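## Task

Scene 1: a small saucepan stands upright on the open right hand. Roll it over so that it rests on its left or right side with its opening pointing sideways. Only the right hand's palm, fingers and thumb may touch it; contact with the wrist, the wrist camera or its post, or the pan leaving the hand, means failure. Neither arm nor either wrist may move, and the right palm must stay facing upward throughout, or the task fails. To finish, hold the hand and pan motionless with no right-hand motor overloaded or near overload (motors dead from the start are ignored), then declare completion. The hand is then flattened open automatically; the pan must not drop as that happens and must still be lying on its side. For the whole episode the right_gripper's index_dip goal cannot exceed +95.8 degrees (hard stop +117); larger goals are treated as +95.8 and hand_goal reports that value.

## Robot and tools

ROBOT. Two UR7e-type arms, left_arm and right_arm, each ending in a 16-motor hand with index, middle, ring and thumb. right_arm carries a right hand, left_arm its mirror-image left hand. Calibrated bases: left_arm (+0.017, +0.337, 0) m, right_arm (-0.007, -0.462, 0) m. Scene frame: origin on the table top midway between the arms, +z up, +x out over the table, left_arm on the +y side. Cameras: cam_head_left, cam_head_right, cam_high, cam_low (672x504), cam_left_wrist, cam_right_wrist (616x616).

HAND FRAME. The hand point sits in front of the palm where thumb and fingertips would pinch. Its +z runs along straightened fingers toward the tips, +y points out of the palm face (palm surface at y = -0.062 m), +x crosses the palm away from the thumb on the right hand, toward the thumb on the left. A rigid camera mast near the wrist on the palm side spans x +0.05 to +0.10 (sign flipped for the left hand), z -0.16 to -0.11, up to y = +0.06 m; the pan must never touch it. Fingertip rubber caps grip well; other hand surfaces are slippery.

execute_actions(actions, cameras). actions is a list of actions; each action is a table of 1 to 15 rows, one row per 1/30 s step, the last row repeated to fill 15 steps (one action = 0.5 s). An empty list just returns state and images. Each row is one list of 48 numbers in [-1, 1] covering both arms: index 0-5 left_arm dx, dy, dz, rx, ry, rz; 6-21 the left hand's 16 motor goals; 22 left current_limit; 23 left speed; 24-29 right_arm pose numbers; 30-45 right hand motors; 46 right current_limit; 47 right speed. Pose numbers are offsets, not poses: counted from the arm's Hand target at the action's start, along scene-frame axes, 1.0 = 0.6 m or 180 degrees, rx/ry/rz a rotation vector about the Hand target position; every row counts from that same start. In this job the arms must not move, so always send 0 for all twelve pose numbers.

Motor order per hand: index_mcp, index_abd, index_pip, index_dip, middle_mcp, middle_abd, middle_pip, middle_dip, ring_mcp, ring_abd, ring_pip, ring_dip, thumb_cmc, thumb_axl, thumb_mcp, thumb_ipl. Each is an absolute goal angle scaled linearly between its stops (a 0 is a real goal, not 'no change'). Brackets give degrees at +1 and -1, then the straight value. Fingers: _mcp bends the knuckle toward the palm as the number falls (-18, +128; +0.75); _abd swings the finger sideways away from the thumb toward -1 (-60, +60; 0.00); _pip (-29, +108; +0.58); _dip (-21, +117; +0.70). Thumb: thumb_cmc swings it from beside the palm to in front of it toward -1 (-20, +120; +0.71); thumb_axl rolls it (-27, +140; +0.68); thumb_mcp (-69, +109; +0.23) and thumb_ipl (-77, +108; +0.17) bend it. With thumb_axl straight, lowering thumb_mcp/thumb_ipl bends toward +z; at thumb_axl -0.40 they bend the way thumb_cmc swings. Right index_dip goals stop at +95.8 degrees. current_limit maps -1..+1 to 0..550 mA (floor 11 mA) and also caps hinge speed; speed sets goal tracking at (speed+1)/2 x 5.9 rad/s. Start values: +0.4 and -0.6; settings persist. To leave a hand unchanged, resend its hand_goal, hand_current_limit, hand_speed.

move(target, speed, blend, stop_force, zero, blocking, cameras): target is one 48-number row or up to 15 rows, pose offsets from the Hand targets; speed 0.002-0.5 m/s (default 0.25); blend in m for corners; stop_force 3-40 N; zero true/false for the force baseline; blocking=false returns early (not with stop_force). Result adds a 'move:' line (done, off_target, moving, held, fault; limits=paced/held). Hardly needed here except to send hand numbers with zero pose.
wait(seconds 0-10). stop() brakes a running move. zoom_image(camera, region [x0,y0,x1,y1] pixels, at most 504x504). zero_wrist_force(arm). read_manual(section) gives licence text only. finished_scene(scene 1 or 2) ends the scene and is how you declare done; irreversible.

RESULTS. Hand point position (m), quat_wxyz, velocities in the scene frame; Hand target is the last commanded pose; Joint velocities may read 'within noise'. Per motor: hand_goal, hand_measured (same scale), hand_current_ma (positive pushes toward -1), hand_state (moving, goal, blocked, overload). A motor at 495 mA or more accumulates seconds (counting down below); at 5 s it shuts off for 10 s. Wrist force/torque lines are in the flange axes. MOTOR HOT warns of heat; OVER-TEMPERATURE, TORQUE or FORCE fault stops an arm. After a HAND FAULT line, the rest of that reply's motion calls are skipped.

AVOID. Any arm or wrist motion or palm tilt; the pan touching wrist, mast or camera, or falling off; flicking it so it flies; high-current presses left at the end. Finish with the pan resting on palm and fingers on its side so flattening the hand does not let it drop. Loose objects may occasionally be nudged by outside pushes.

Each tool is called by a JSON object that holds its "op" and its "data".

## Session

{"op": "execute_actions", "data": {"actions": []}}

Scene clock: 0.00 s.
left_arm: end_effector_position=(+0.2617, +0.6807, +0.2477) hand_goal=(+0.754, +0.000, +0.576, +0.696, +0.754, +0.000, +0.576, +0.696, +0.754, +0.000, +0.576, +0.696, +0.714, +0.678, +0.226, +0.168) hand_measured=(+0.754, +0.000, +0.576, +0.696, +0.754, +0.000, +0.576, +0.696, +0.754, +0.000, +0.576, +0.696, +0.714, +0.678, +0.226, +0.168) hand_current_ma=(+0, +0, +0, +0, +0, +0, +0, +0, +0, +0, +0, +0, +0, +0, +0, +0) hand_state=(goal, goal, goal, goal, goal, goal, goal, goal, goal, goal, goal, goal, goal, goal, goal, goal) hand_current_limit=0.40 hand_speed=-0.60 end_effector_quat_wxyz=(+0.014, -0.354, +0.935, +0.016) | right_arm: end_effector_position=(+0.4669, -0.0646, +0.3893) hand_goal=(+0.754, +0.000, +0.576, +0.696, +0.754, +0.000, +0.576, +0.696, +0.754, +0.000, +0.576, +0.696, -0.104, +0.540, +0.162, +0.106) hand_measured=(+0.764, +0.000, +0.576, +0.696, +0.770, +0.000, +0.578, +0.696, +0.766, +0.000, +0.576, +0.696, -0.088, +0.542, +0.164, +0.108) hand_current_ma=(+9, +0, +0, +0, +19, +0, +0, +0, +12, +0, +0, +0, +17, +2, +1, +1) hand_state=(goal, goal, goal, goal, goal, goal, goal, goal, goal, goal, goal, goal, goal, goal, goal, goal) hand_current_limit=0.40 hand_speed=-0.60 end_effector_quat_wxyz=(+0.322, +0.298, +0.653, +0.617)
Joint positions: left_arm=[4.257 -1.398 -2.026 -1.245 1.578 -1.237] | right_arm=[0.438 -1.162 2.22 -4.168 -1.324 -0.06]
Joint velocities: within noise
Joint torques (N m): no reading
Motor temperatures (°C): left_arm=[35 29 25 38 40 43] | right_arm=[41 25 35 33 35 34]
Wrist force (N): no reading
Wrist torque (N m): no reading
Wrist force, peak (N): no reading
Hand target: left_arm +0.2617, +0.6807, +0.2477; +0.014, -0.354, +0.935, +0.016 | right_arm +0.4669, -0.0646, +0.3893; +0.322, +0.298, +0.653, +0.617

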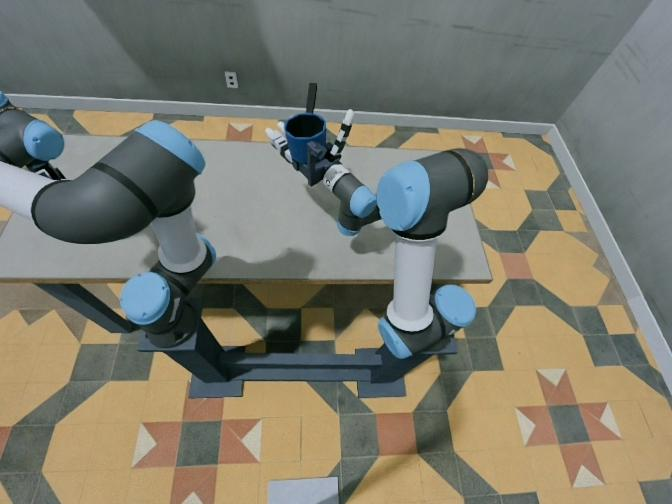

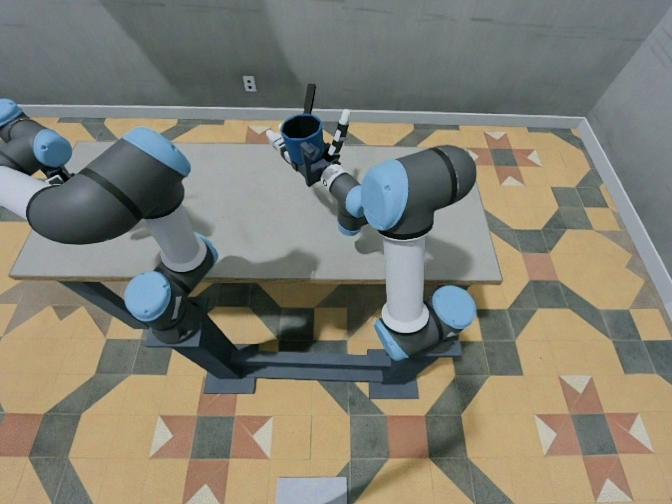

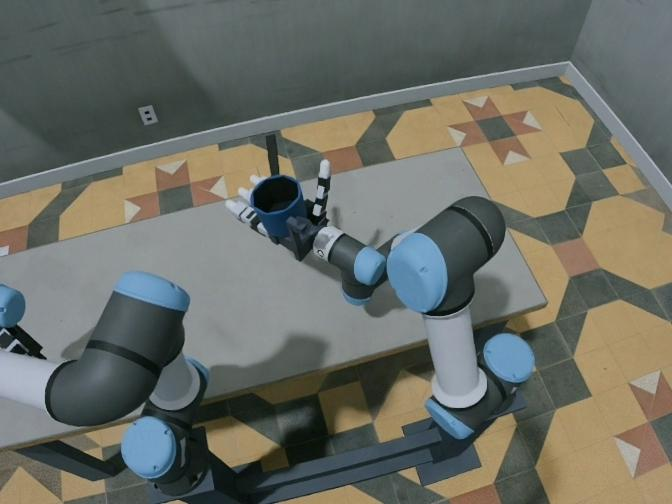

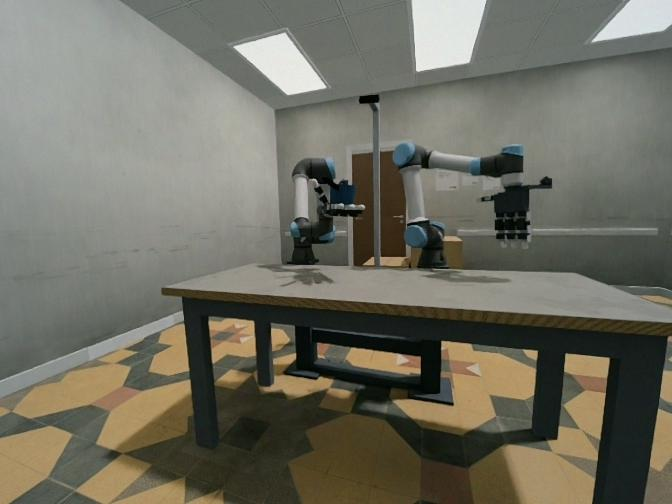

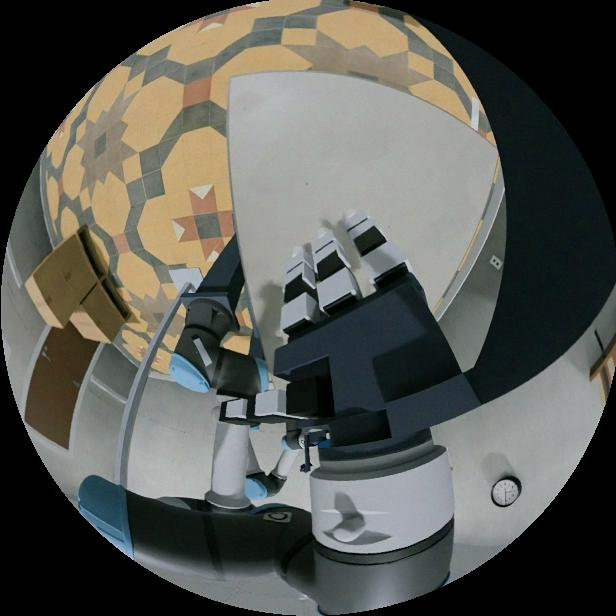

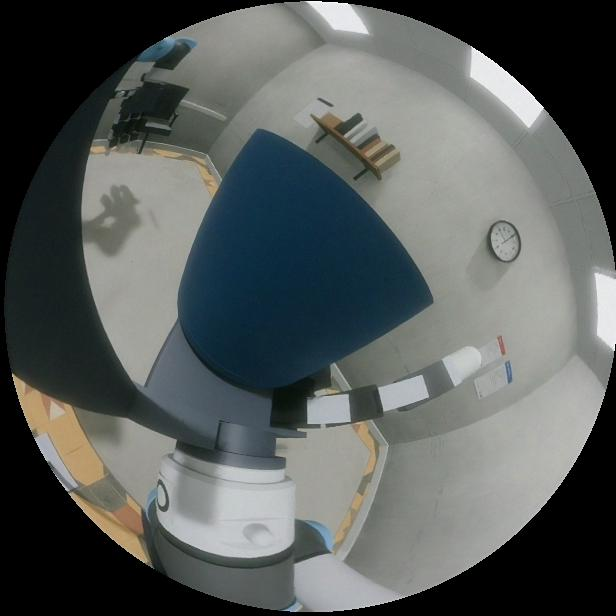

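{"op": "zoom_image", "data": {"camera": "cam_high", "region": [200, 120, 370, 280]}}

{"op": "zoom_image", "data": {"camera": "cam_head_left", "region": [250, 70, 380, 200]}}

{"op": "zoom_image", "data": {"camera": "cam_low", "region": [280, 140, 390, 260]}}

{"op": "zoom_image", "data": {"camera": "cam_right_wrist", "region": [100, 100, 560, 560]}}

Scaled by 2.965 from the camera's 672x504 image, which has a finer 960x720 frame.

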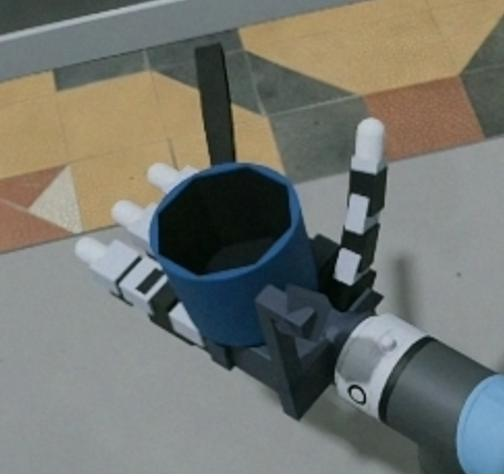

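Scaled by 3.877 from the camera's 672x504 image, which has a finer 960x720 frame.

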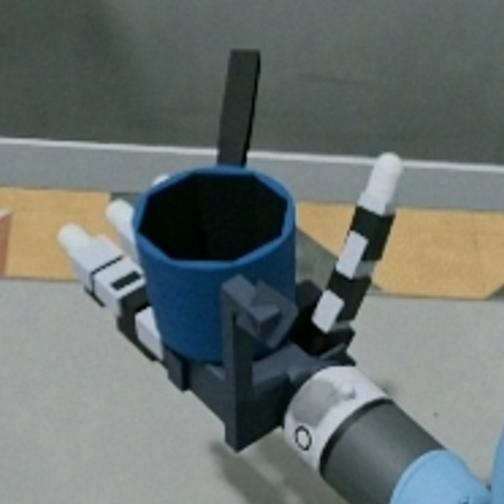

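Scaled by 4.200 from the camera's 672x504 image, which has a finer 960x720 frame.

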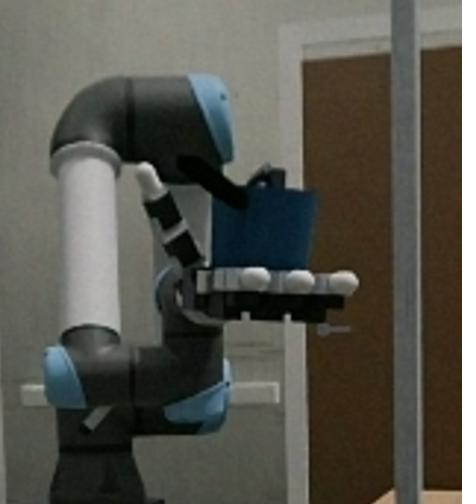

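Scaled by 1.096 from the camera's 616x616 image, which has a finer 880x880 frame.

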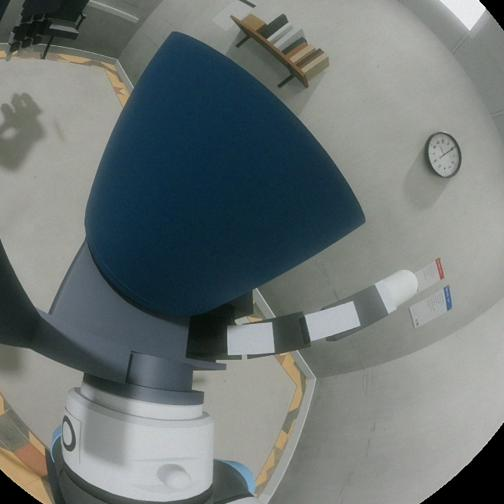

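{"op": "zoom_image", "data": {"camera": "cam_high", "region": [240, 125, 320, 205]}}

{"op": "zoom_image", "data": {"camera": "cam_low", "region": [310, 165, 380, 225]}}

{"op": "zoom_image", "data": {"camera": "cam_right_wrist", "region": [150, 100, 450, 400]}}

Scaled by 6.300 from the camera's 672x504 image, which has a finer 960x720 frame.

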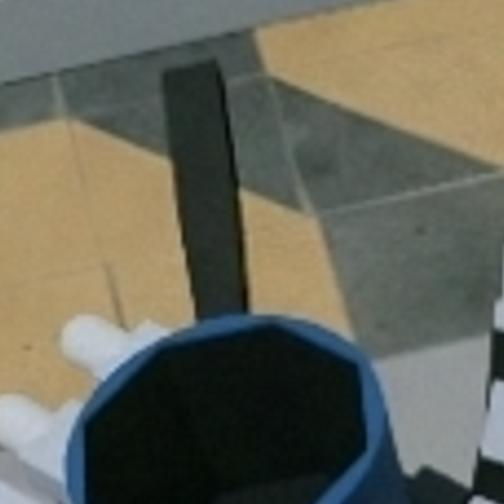

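Scaled by 7.200 from the camera's 672x504 image, which has a finer 960x720 frame.

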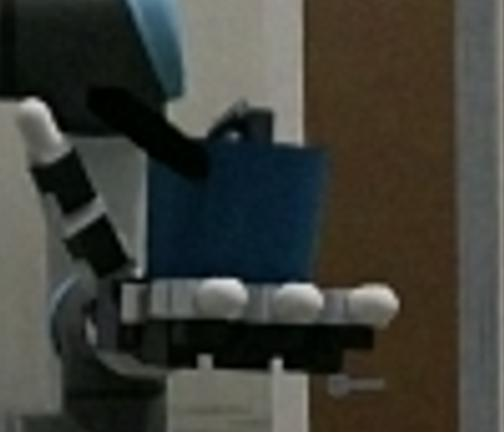

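Scaled by 1.680 from the camera's 616x616 image, which has a finer 880x880 frame.

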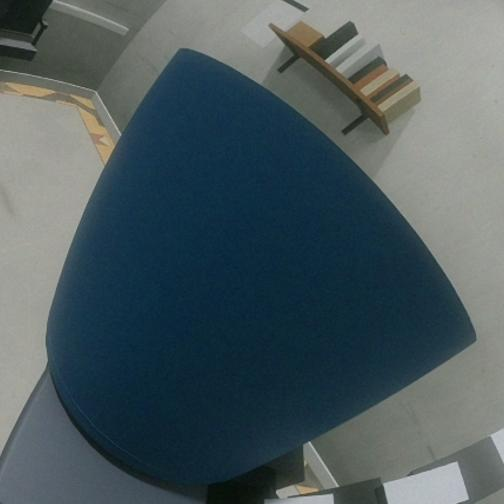

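{"op": "execute_actions", "data": {"actions": [[[0,0,0,0,0,0,0.754,0,0.576,0.696,0.754,0,0.576,0.696,0.754,0,0.576,0.696,0.714,0.678,0.226,0.168,0.4,-0.6,0,0,0,0,0,0,0.137,0,0.576,0.696,0.754,0,0.576,0.696,0.754,0,0.576,0.696,-0.104,0.54,0.162,0.106,0.4,-0.7]],[[0,0,0,0,0,0,0.754,0,0.576,0.696,0.754,0,0.576,0.696,0.754,0,0.576,0.696,0.714,0.678,0.226,0.168,0.4,-0.6,0,0,0,0,0,0,0.137,0,0.576,0.696,0.754,0,0.576,0.696,0.754,0,0.576,0.696,-0.104,0.54,0.162,0.106,0.4,-0.7]]]}}

Scene clock: 61.80 s.
left_arm: end_effector_position=(+0.2617, +0.6807, +0.2477) hand_goal=(+0.754, +0.000, +0.576, +0.696, +0.754, +0.000, +0.576, +0.696, +0.754, +0.000, +0.576, +0.696, +0.714, +0.678, +0.226, +0.168) hand_measured=(+0.754, +0.000, +0.576, +0.696, +0.754, +0.000, +0.576, +0.696, +0.754, +0.000, +0.576, +0.696, +0.714, +0.678, +0.222, +0.168) hand_current_ma=(+0, +0, +0, +0, +0, +0, +0, +0, +0, +0, +0, +0, +0, +0, -3, +0) hand_state=(goal, goal, goal, goal, goal, goal, goal, goal, goal, goal, goal, goal, goal, goal, goal, goal) hand_current_limit=0.40 hand_speed=-0.60 end_effector_quat_wxyz=(+0.014, -0.354, +0.935, +0.016) | right_arm: end_effector_position=(+0.4669, -0.0646, +0.3893) hand_goal=(+0.138, +0.000, +0.576, +0.696, +0.754, +0.000, +0.576, +0.696, +0.754, +0.000, +0.576, +0.696, -0.104, +0.540, +0.162, +0.106) hand_measured=(+0.162, +0.000, +0.576, +0.696, +0.770, +0.000, +0.578, +0.696, +0.768, +0.000, +0.576, +0.696, -0.088, +0.542, +0.164, +0.108) hand_current_ma=(+34, +0, +0, +0, +19, +0, +0, +0, +14, +0, +0, +0, +17, +2, +1, +1) hand_state=(blocked, goal, goal, goal, goal, goal, goal, goal, goal, goal, goal, goal, goal, goal, goal, goal) hand_current_limit=0.40 hand_speed=-0.70 end_effector_quat_wxyz=(+0.322, +0.298, +0.653, +0.617)
Joint positions: left_arm=[4.257 -1.398 -2.026 -1.245 1.578 -1.237] | right_arm=[0.438 -1.162 2.22 -4.168 -1.324 -0.06]
Joint velocities: within noise
Joint torques (N m): left_arm=[7.55 20.05 28.89 4.89 0.83 1.65] | right_arm=[-1.26 -29.25 -4.07 -4.6 -1.02 -0.89]
Motor temperatures (°C): left_arm=[35 29 25 38 40 43] | right_arm=[40 25 35 33 35 34]
Wrist force (N): left_arm=[-0.3 0.0 -0.2] | right_arm=[-0.3 -0.3 -0.2]
Wrist torque (N m): left_arm=[0.02 0.03 -0.03] | right_arm=[-0.03 0.04 -0.03]
Wrist force, peak (N): left_arm=[-0.3 0.2 -0.6] | right_arm=[0.2 -0.9 -0.5]
Hand target: left_arm +0.2617, +0.6807, +0.2477; +0.014, -0.354, +0.935, +0.016 | right_arm +0.4669, -0.0646, +0.3893; +0.322, +0.298, +0.653, +0.617
Off the commanded pose: left_arm 0.000 m, 0 deg | right_arm 0.000 m, 0 deg.

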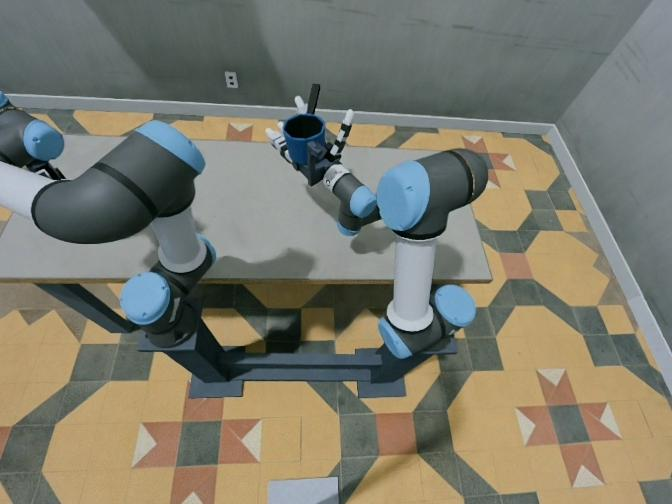

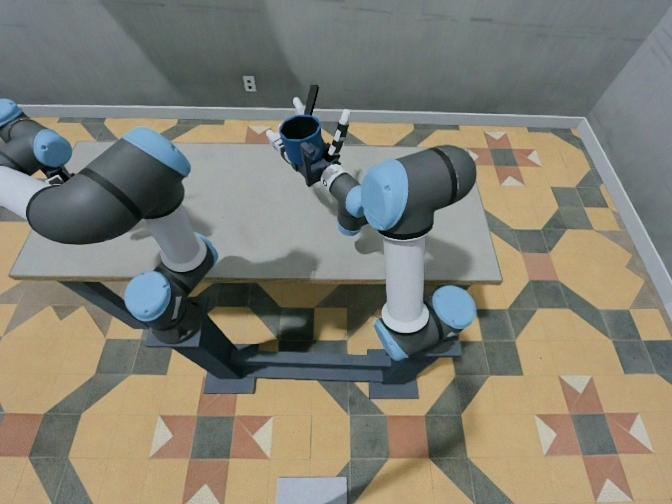

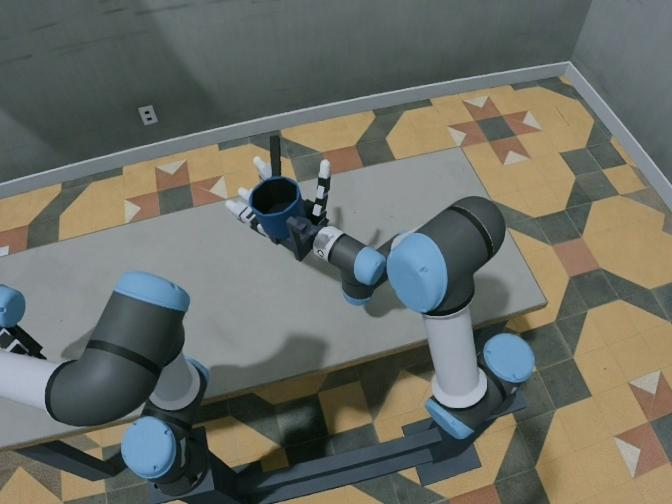

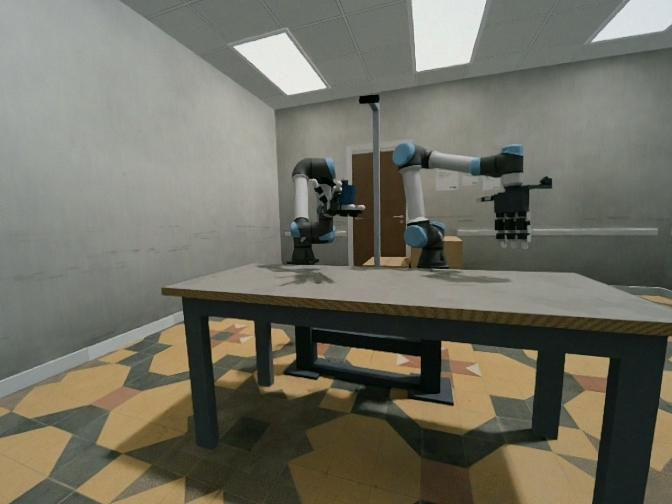

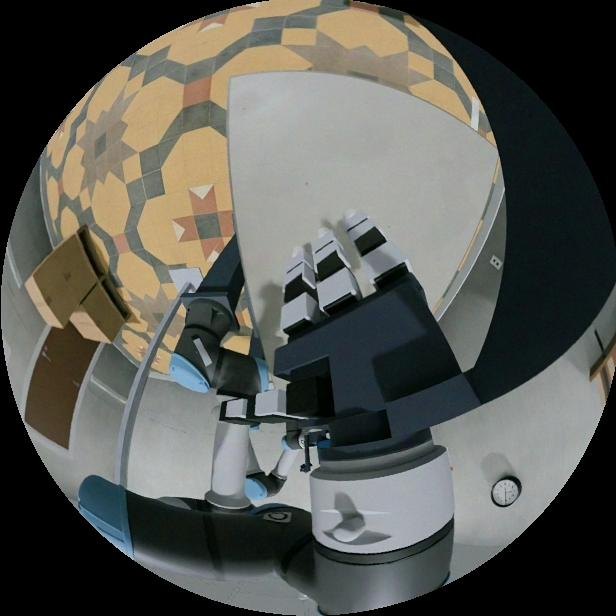

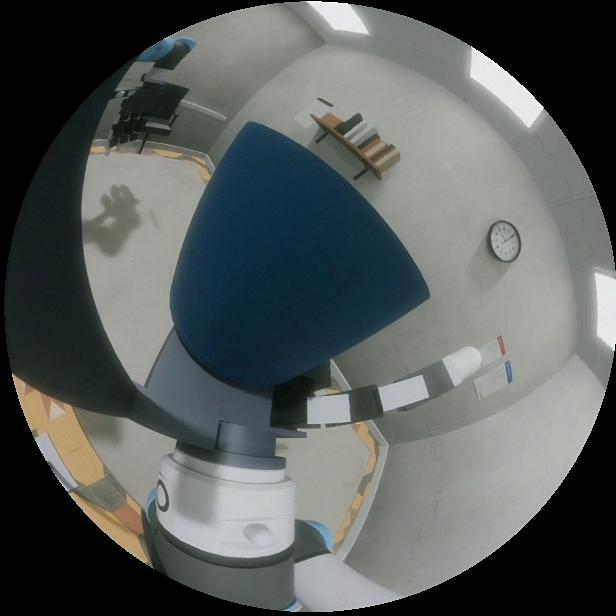

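{"op": "zoom_image", "data": {"camera": "cam_high", "region": [210, 120, 350, 260]}}

{"op": "zoom_image", "data": {"camera": "cam_low", "region": [300, 160, 380, 230]}}

{"op": "zoom_image", "data": {"camera": "cam_head_right", "region": [250, 70, 370, 190]}}

Scaled by 3.600 from the camera's 672x504 image, which has a finer 960x720 frame.

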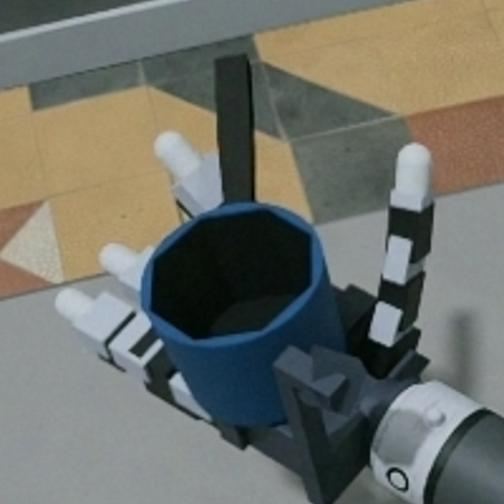

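Scaled by 6.300 from the camera's 672x504 image, which has a finer 960x720 frame.

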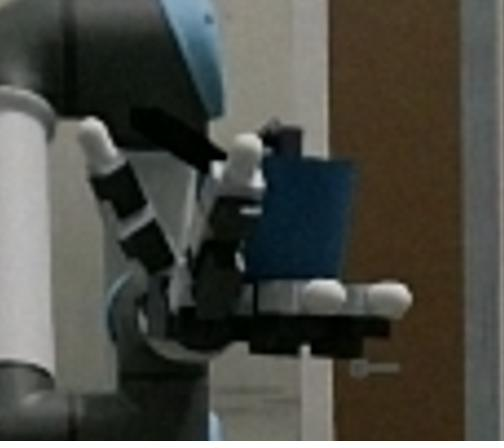

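Scaled by 4.200 from the camera's 672x504 image, which has a finer 960x720 frame.

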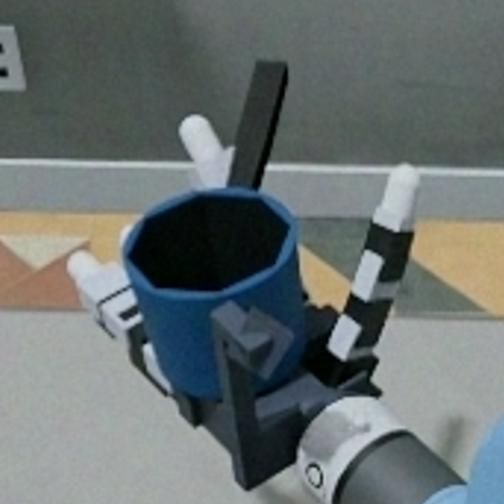

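{"op": "execute_actions", "data": {"actions": [[[0,0,0,0,0,0,0.754,0,0.576,0.696,0.754,0,0.576,0.696,0.754,0,0.576,0.696,0.714,0.678,0.226,0.168,0.4,-0.6,0,0,0,0,0,0,0.137,0,0.576,0.696,0.754,0,0.576,0.696,0.754,0,0.576,0.696,-0.104,0.677,0.292,0.178,0.4,-0.7]],[[0,0,0,0,0,0,0.754,0,0.576,0.696,0.754,0,0.576,0.696,0.754,0,0.576,0.696,0.714,0.678,0.226,0.168,0.4,-0.6,0,0,0,0,0,0,0.137,0,0.576,0.696,0.754,0,0.576,0.696,0.754,0,0.576,0.696,-0.857,0.677,0.292,0.178,0.4,-0.8]],[[0,0,0,0,0,0,0.754,0,0.576,0.696,0.754,0,0.576,0.696,0.754,0,0.576,0.696,0.714,0.678,0.226,0.168,0.4,-0.6,0,0,0,0,0,0,0.137,0,0.576,0.696,0.754,0,0.576,0.696,0.754,0,0.576,0.696,-0.857,0.677,0.292,0.178,0.4,-0.8]],[[0,0,0,0,0,0,0.754,0,0.576,0.696,0.754,0,0.576,0.696,0.754,0,0.576,0.696,0.714,0.678,0.226,0.168,0.4,-0.6,0,0,0,0,0,0,0.137,0,0.576,0.696,0.754,0,0.576,0.696,0.754,0,0.576,0.696,-0.857,0.677,0.292,0.178,0.4,-0.8]]], "cameras": ["cam_high", "cam_low", "cam_right_wrist"]}}

{"op": "zoom_image", "data": {"camera": "cam_high", "region": [210, 120, 350, 260]}}

{"op": "zoom_image", "data": {"camera": "cam_low", "region": [300, 160, 380, 230]}}

Scene clock: 112.77 s.
left_arm: end_effector_position=(+0.2617, +0.6807, +0.2477) hand_goal=(+0.754, +0.000, +0.576, +0.696, +0.754, +0.000, +0.576, +0.696, +0.754, +0.000, +0.576, +0.696, +0.714, +0.678, +0.226, +0.168) hand_measured=(+0.754, +0.000, +0.576, +0.696, +0.754, +0.000, +0.576, +0.696, +0.754, +0.000, +0.576, +0.696, +0.714, +0.678, +0.222, +0.168) hand_current_ma=(+0, +0, +0, +0, +0, +0, +0, +0, +0, +0, +0, +0, +0, +0, -3, +0) hand_state=(goal, goal, goal, goal, goal, goal, goal, goal, goal, goal, goal, goal, goal, goal, goal, goal) hand_current_limit=0.40 hand_speed=-0.60 end_effector_quat_wxyz=(+0.014, -0.354, +0.935, +0.016) | right_arm: end_effector_position=(+0.4669, -0.0646, +0.3893) hand_goal=(+0.138, +0.000, +0.576, +0.696, +0.754, +0.000, +0.576, +0.696, +0.754, +0.000, +0.576, +0.696, -0.856, +0.678, +0.292, +0.178) hand_measured=(+0.162, +0.000, +0.576, +0.696, +0.770, +0.000, +0.578, +0.696, +0.768, +0.000, +0.576, +0.696, -0.858, +0.676, +0.290, +0.176) hand_current_ma=(+33, +0, +0, +0, +19, +0, +0, +0, +14, +0, +0, +0, -1, -1, -1, -1) hand_state=(blocked, goal, goal, goal, goal, goal, goal, goal, goal, goal, goal, goal, goal, goal, goal, goal) hand_current_limit=0.40 hand_speed=-0.80 end_effector_quat_wxyz=(+0.322, +0.298, +0.653, +0.617)
Joint positions: left_arm=[4.257 -1.398 -2.026 -1.245 1.578 -1.237] | right_arm=[0.438 -1.162 2.22 -4.168 -1.324 -0.06]
Joint velocities: within noise
Joint torques (N m): left_arm=[7.25 20.73 28.74 5.11 1.66 1.64] | right_arm=[-3 -25.57 -4.2 -4.41 -1.07 -0.99]
Motor temperatures (°C): left_arm=[35 29 25 38 40 43] | right_arm=[40 25 35 33 35 34]
Wrist force (N): left_arm=[0.0 0.2 -0.2] | right_arm=[0.1 0.1 -0.4]
Wrist torque (N m): left_arm=[0.05 0.00 -0.01] | right_arm=[0.02 -0.01 -0.06]
Wrist force, peak (N): left_arm=[-0.3 0.2 -0.6] | right_arm=[-0.3 -0.3 -0.9]
Hand target: left_arm +0.2617, +0.6807, +0.2477; +0.014, -0.354, +0.935, +0.016 | right_arm +0.4669, -0.0646, +0.3893; +0.322, +0.298, +0.653, +0.617
Off the commanded pose: left_arm 0.000 m, 0 deg | right_arm 0.000 m, 0 deg.
Images, in order (width x height): cam_high 672x504, cam_low 672x504, cam_right_wrist 616x616.

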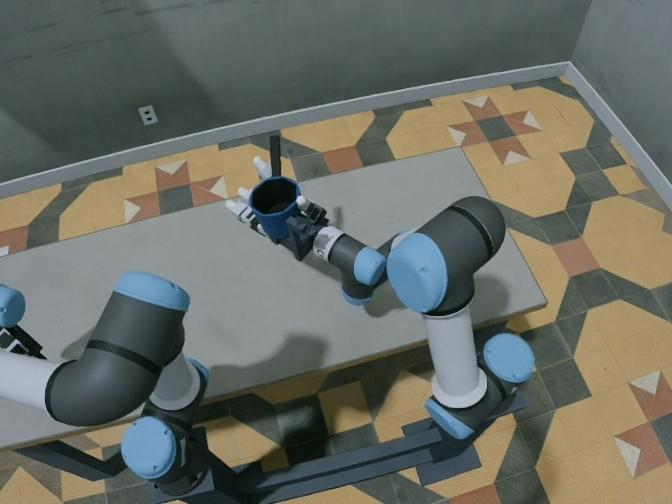

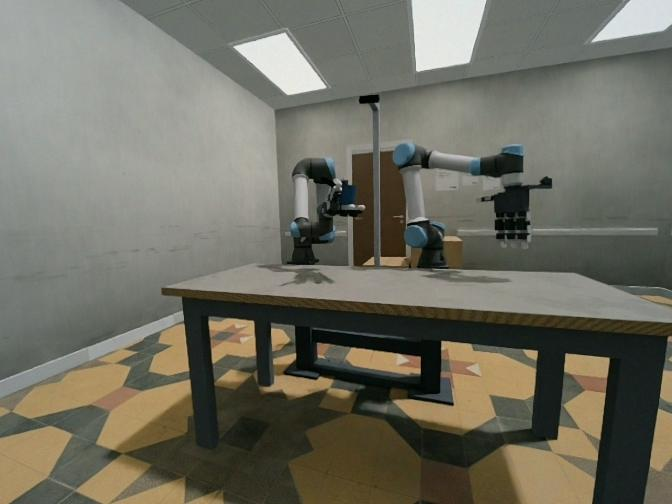

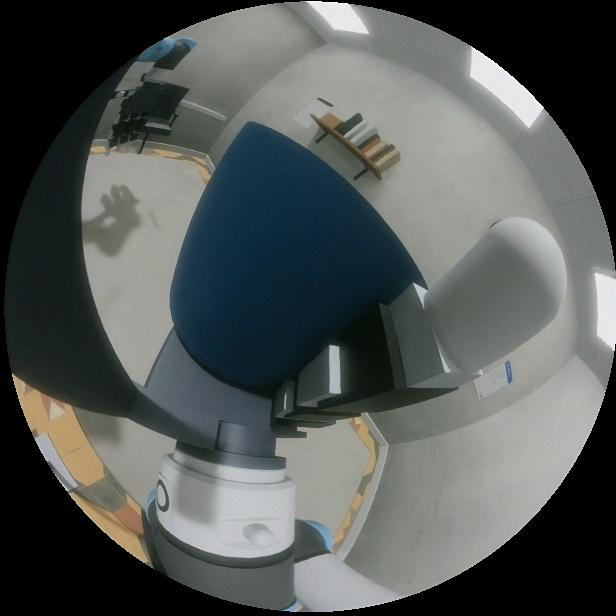

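Scaled by 3.600 from the camera's 672x504 image, which has a finer 960x720 frame.

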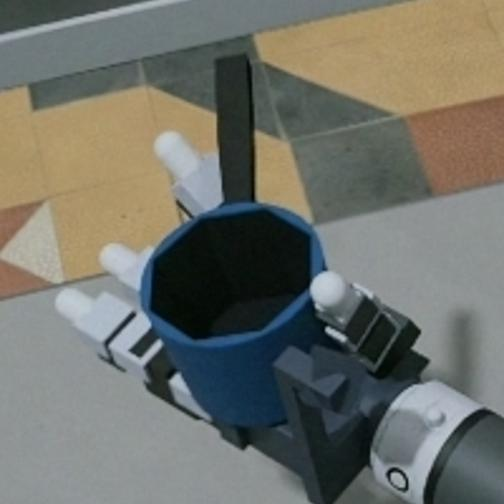

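Scaled by 6.300 from the camera's 672x504 image, which has a finer 960x720 frame.

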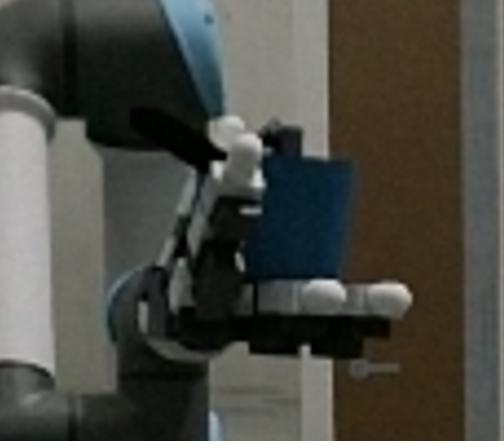

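{"op": "execute_actions", "data": {"actions": [[[0,0,0,0,0,0,0.754,0,0.576,0.696,0.754,0,0.576,0.696,0.754,0,0.576,0.696,0.714,0.678,0.226,0.168,0.4,-0.6,0,0,0,0,0,0,-0.096,0.083,0.576,0.696,0.754,0,0.576,0.696,0.754,0,0.576,0.696,-0.857,0.677,0.292,0.178,0.4,-0.85]],[[0,0,0,0,0,0,0.754,0,0.576,0.696,0.754,0,0.576,0.696,0.754,0,0.576,0.696,0.714,0.678,0.226,0.168,0.4,-0.6,0,0,0,0,0,0,-0.096,0.083,0.576,0.696,0.754,0,0.576,0.696,0.754,0,0.576,0.696,-0.857,0.677,0.292,0.178,0.4,-0.85]],[[0,0,0,0,0,0,0.754,0,0.576,0.696,0.754,0,0.576,0.696,0.754,0,0.576,0.696,0.714,0.678,0.226,0.168,0.4,-0.6,0,0,0,0,0,0,-0.205,0.2,0.576,0.696,0.754,0,0.576,0.696,0.754,0,0.576,0.696,-0.857,0.677,0.292,0.178,0.4,-0.85]]], "cameras": ["cam_high", "cam_low", "cam_right_wrist"]}}

{"op": "zoom_image", "data": {"camera": "cam_high", "region": [210, 120, 350, 260]}}

{"op": "zoom_image", "data": {"camera": "cam_low", "region": [300, 160, 380, 230]}}

Scene clock: 146.70 s.
left_arm: end_effector_position=(+0.2617, +0.6807, +0.2477) hand_goal=(+0.754, +0.000, +0.576, +0.696, +0.754, +0.000, +0.576, +0.696, +0.754, +0.000, +0.576, +0.696, +0.714, +0.678, +0.226, +0.168) hand_measured=(+0.754, +0.000, +0.576, +0.696, +0.754, +0.000, +0.576, +0.696, +0.754, +0.000, +0.576, +0.696, +0.714, +0.678, +0.222, +0.168) hand_current_ma=(+0, +0, +0, +0, +0, +0, +0, +0, +0, +0, +0, +0, +0, +0, -3, +0) hand_state=(goal, goal, goal, goal, goal, goal, goal, goal, goal, goal, goal, goal, goal, goal, goal, goal) hand_current_limit=0.40 hand_speed=-0.60 end_effector_quat_wxyz=(+0.014, -0.354, +0.935, +0.016) | right_arm: end_effector_position=(+0.4669, -0.0646, +0.3893) hand_goal=(-0.204, +0.200, +0.576, +0.696, +0.754, +0.000, +0.576, +0.696, +0.754, +0.000, +0.576, +0.696, -0.856, +0.678, +0.292, +0.178) hand_measured=(-0.184, +0.196, +0.578, +0.696, +0.770, +0.000, +0.578, +0.696, +0.768, +0.000, +0.576, +0.696, -0.858, +0.676, +0.290, +0.176) hand_current_ma=(+27, -1, +1, +0, +19, +0, +0, +0, +15, +0, +0, +0, -1, -1, -1, -1) hand_state=(blocked, goal, goal, goal, goal, goal, goal, goal, goal, goal, goal, goal, goal, goal, goal, goal) hand_current_limit=0.40 hand_speed=-0.85 end_effector_quat_wxyz=(+0.322, +0.298, +0.653, +0.617)
Joint positions: left_arm=[4.257 -1.398 -2.026 -1.245 1.578 -1.237] | right_arm=[0.438 -1.162 2.22 -4.168 -1.324 -0.06]
Joint velocities: within noise
Joint torques (N m): left_arm=[7.1 20.21 28.51 4.83 2.28 1.51] | right_arm=[-4.31 -23.16 -3.71 -4.47 -0.97 -0.86]
Motor temperatures (°C): left_arm=[35 28 25 38 40 42] | right_arm=[40 25 34 33 35 34]
Wrist force (N): left_arm=[-0.1 0.0 -0.4] | right_arm=[-0.2 -0.2 -0.2]
Wrist torque (N m): left_arm=[0.03 0.00 -0.01] | right_arm=[-0.06 0.02 -0.08]
Wrist force, peak (N): left_arm=[-0.1 0.4 -0.6] | right_arm=[-0.7 -0.5 -0.7]
Hand target: left_arm +0.2617, +0.6807, +0.2477; +0.014, -0.354, +0.935, +0.016 | right_arm +0.4669, -0.0646, +0.3893; +0.322, +0.298, +0.653, +0.617
Off the commanded pose: left_arm 0.000 m, 0 deg | right_arm 0.000 m, 0 deg.
Images, in order (width x height): cam_high 672x504, cam_low 672x504, cam_right_wrist 616x616.

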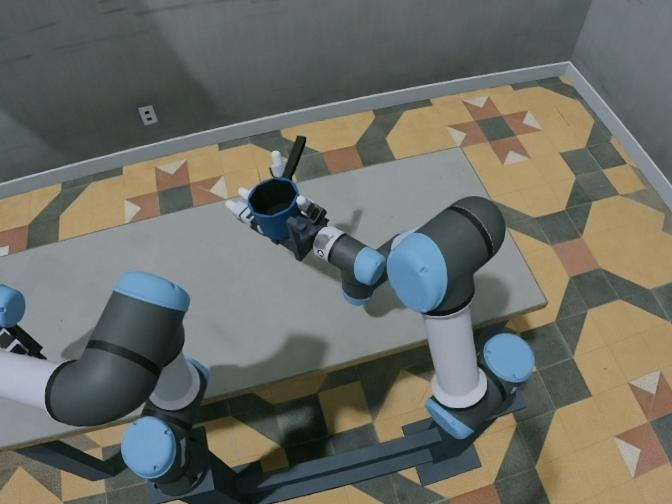

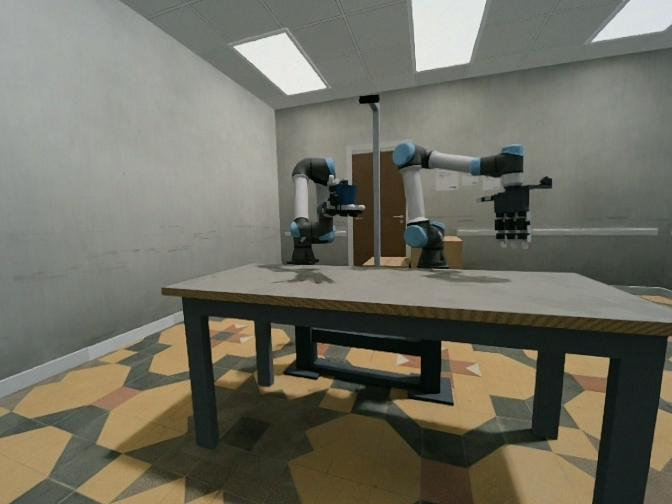

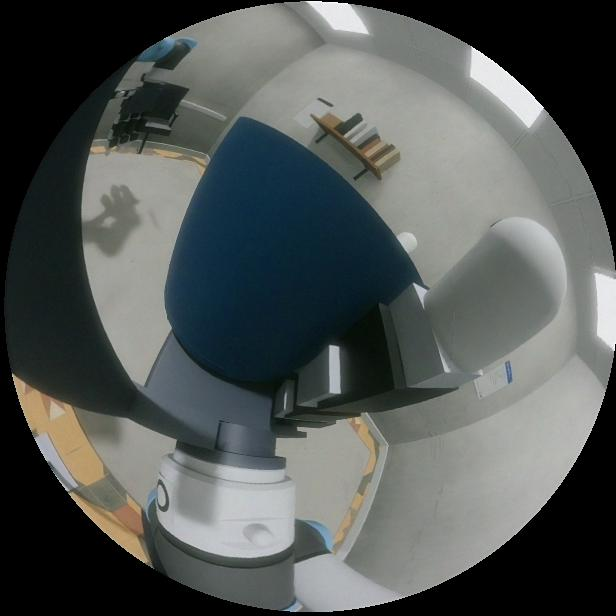

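Scaled by 3.600 from the camera's 672x504 image, which has a finer 960x720 frame.

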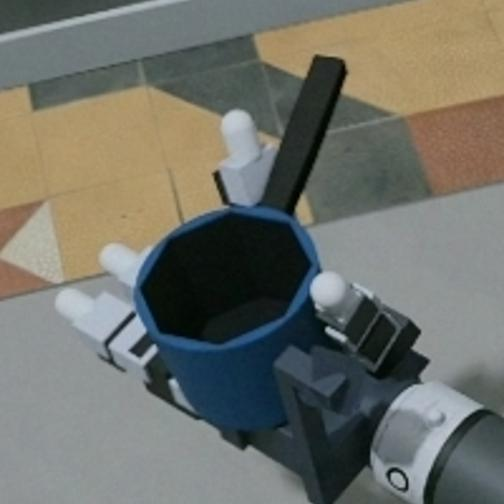

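Scaled by 6.300 from the camera's 672x504 image, which has a finer 960x720 frame.

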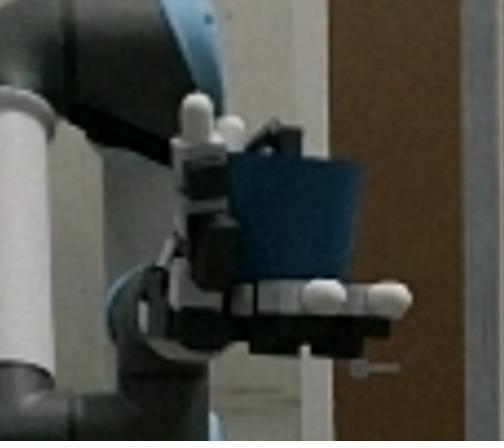

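{"op": "execute_actions", "data": {"actions": [[[0,0,0,0,0,0,0.754,0,0.576,0.696,0.754,0,0.576,0.696,0.754,0,0.576,0.696,0.714,0.678,0.226,0.168,0.4,-0.6,0,0,0,0,0,0,-0.37,0.35,0.576,0.696,0.754,0,0.576,0.696,0.754,0,0.576,0.696,-0.857,0.677,0.292,0.178,0.4,-0.85]],[[0,0,0,0,0,0,0.754,0,0.576,0.696,0.754,0,0.576,0.696,0.754,0,0.576,0.696,0.714,0.678,0.226,0.168,0.4,-0.6,0,0,0,0,0,0,-0.37,0.35,0.576,0.696,0.754,0,0.576,0.696,0.754,0,0.576,0.696,-0.857,0.677,0.292,0.178,0.4,-0.85]]], "cameras": ["cam_high", "cam_low", "cam_right_wrist"]}}

{"op": "zoom_image", "data": {"camera": "cam_high", "region": [210, 120, 350, 260]}}

{"op": "zoom_image", "data": {"camera": "cam_low", "region": [300, 160, 380, 230]}}

Scene clock: 157.97 s.
left_arm: end_effector_position=(+0.2617, +0.6807, +0.2477) hand_goal=(+0.754, +0.000, +0.576, +0.696, +0.754, +0.000, +0.576, +0.696, +0.754, +0.000, +0.576, +0.696, +0.714, +0.678, +0.226, +0.168) hand_measured=(+0.754, +0.000, +0.576, +0.696, +0.754, +0.000, +0.576, +0.696, +0.754, +0.000, +0.576, +0.696, +0.714, +0.678, +0.222, +0.168) hand_current_ma=(+0, +0, +0, +0, +0, +0, +0, +0, +0, +0, +0, +0, +0, +0, -3, +0) hand_state=(goal, goal, goal, goal, goal, goal, goal, goal, goal, goal, goal, goal, goal, goal, goal, goal) hand_current_limit=0.40 hand_speed=-0.60 end_effector_quat_wxyz=(+0.014, -0.354, +0.935, +0.016) | right_arm: end_effector_position=(+0.4669, -0.0646, +0.3893) hand_goal=(-0.370, +0.350, +0.576, +0.696, +0.754, +0.000, +0.576, +0.696, +0.754, +0.000, +0.576, +0.696, -0.856, +0.678, +0.292, +0.178) hand_measured=(-0.354, +0.348, +0.578, +0.696, +0.770, +0.000, +0.578, +0.696, +0.768, +0.000, +0.576, +0.696, -0.858, +0.676, +0.290, +0.176) hand_current_ma=(+18, -1, +1, +0, +19, +0, +0, +0, +15, +0, +0, +0, -1, -1, -1, -1) hand_state=(goal, goal, goal, goal, goal, goal, goal, goal, goal, goal, goal, goal, goal, goal, goal, goal) hand_current_limit=0.40 hand_speed=-0.85 end_effector_quat_wxyz=(+0.322, +0.298, +0.653, +0.617)
Joint positions: left_arm=[4.257 -1.398 -2.026 -1.245 1.578 -1.237] | right_arm=[0.438 -1.162 2.22 -4.168 -1.324 -0.06]
Joint velocities: within noise
Joint torques (N m): left_arm=[7.37 20.68 28.25 4.82 2.07 1.44] | right_arm=[-6.11 -22.4 -4.46 -4.19 -0.87 -0.81]
Motor temperatures (°C): left_arm=[35 28 25 38 39 42] | right_arm=[40 25 34 33 35 34]
Wrist force (N): left_arm=[0.1 0.0 -0.4] | right_arm=[-0.1 0.1 -0.3]
Wrist torque (N m): left_arm=[0.04 -0.02 0.00] | right_arm=[-0.03 0.01 -0.07]
Wrist force, peak (N): left_arm=[-0.2 0.1 -0.6] | right_arm=[-0.3 -0.8 -0.3]
Hand target: left_arm +0.2617, +0.6807, +0.2477; +0.014, -0.354, +0.935, +0.016 | right_arm +0.4669, -0.0646, +0.3893; +0.322, +0.298, +0.653, +0.617
Off the commanded pose: left_arm 0.000 m, 0 deg | right_arm 0.000 m, 0 deg.
Images, in order (width x height): cam_high 672x504, cam_low 672x504, cam_right_wrist 616x616.

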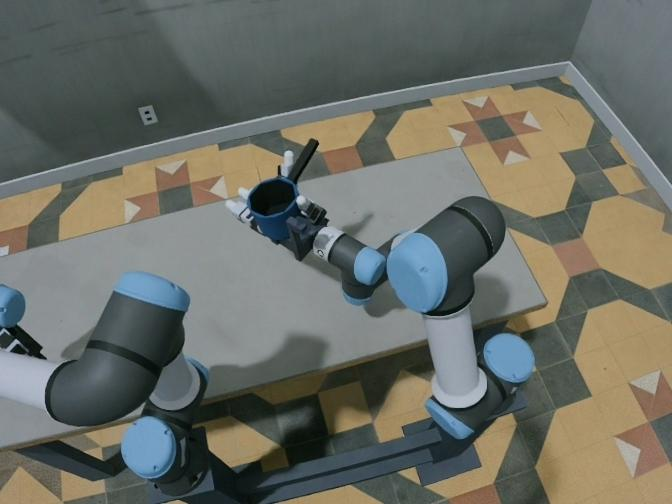

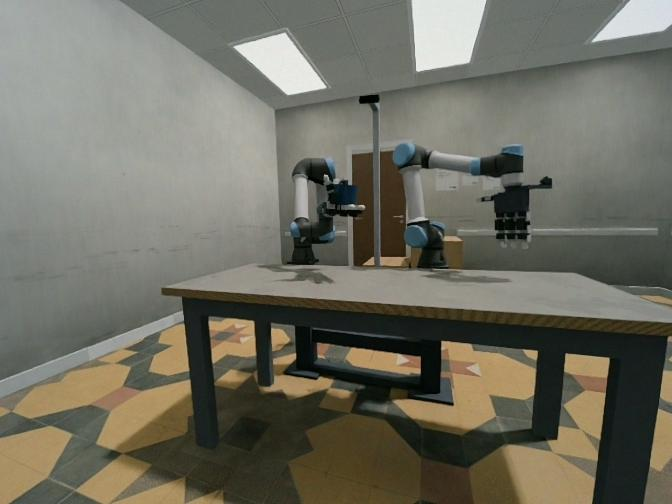

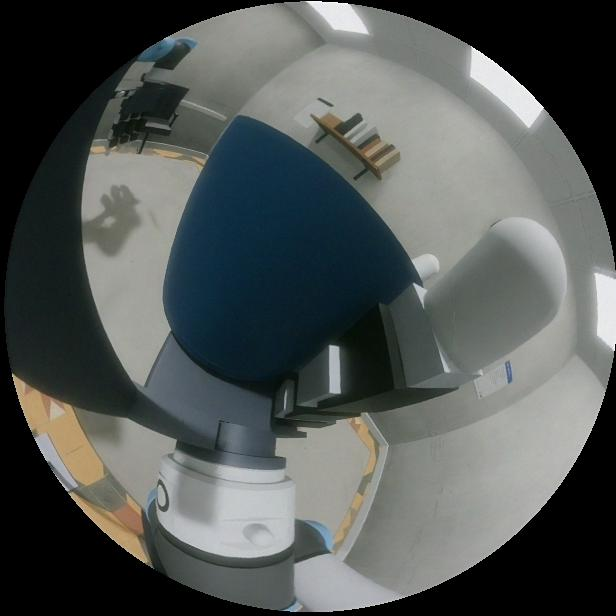

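Scaled by 3.600 from the camera's 672x504 image, which has a finer 960x720 frame.

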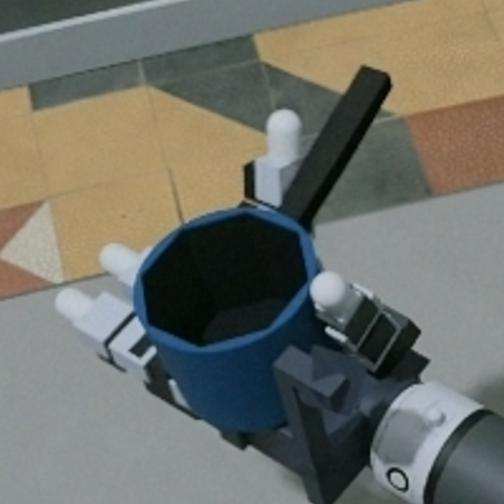

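Scaled by 6.300 from the camera's 672x504 image, which has a finer 960x720 frame.

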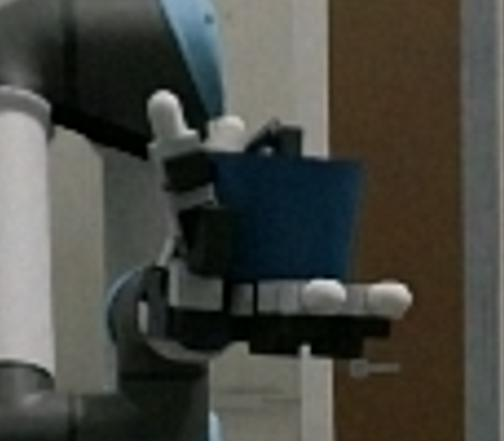

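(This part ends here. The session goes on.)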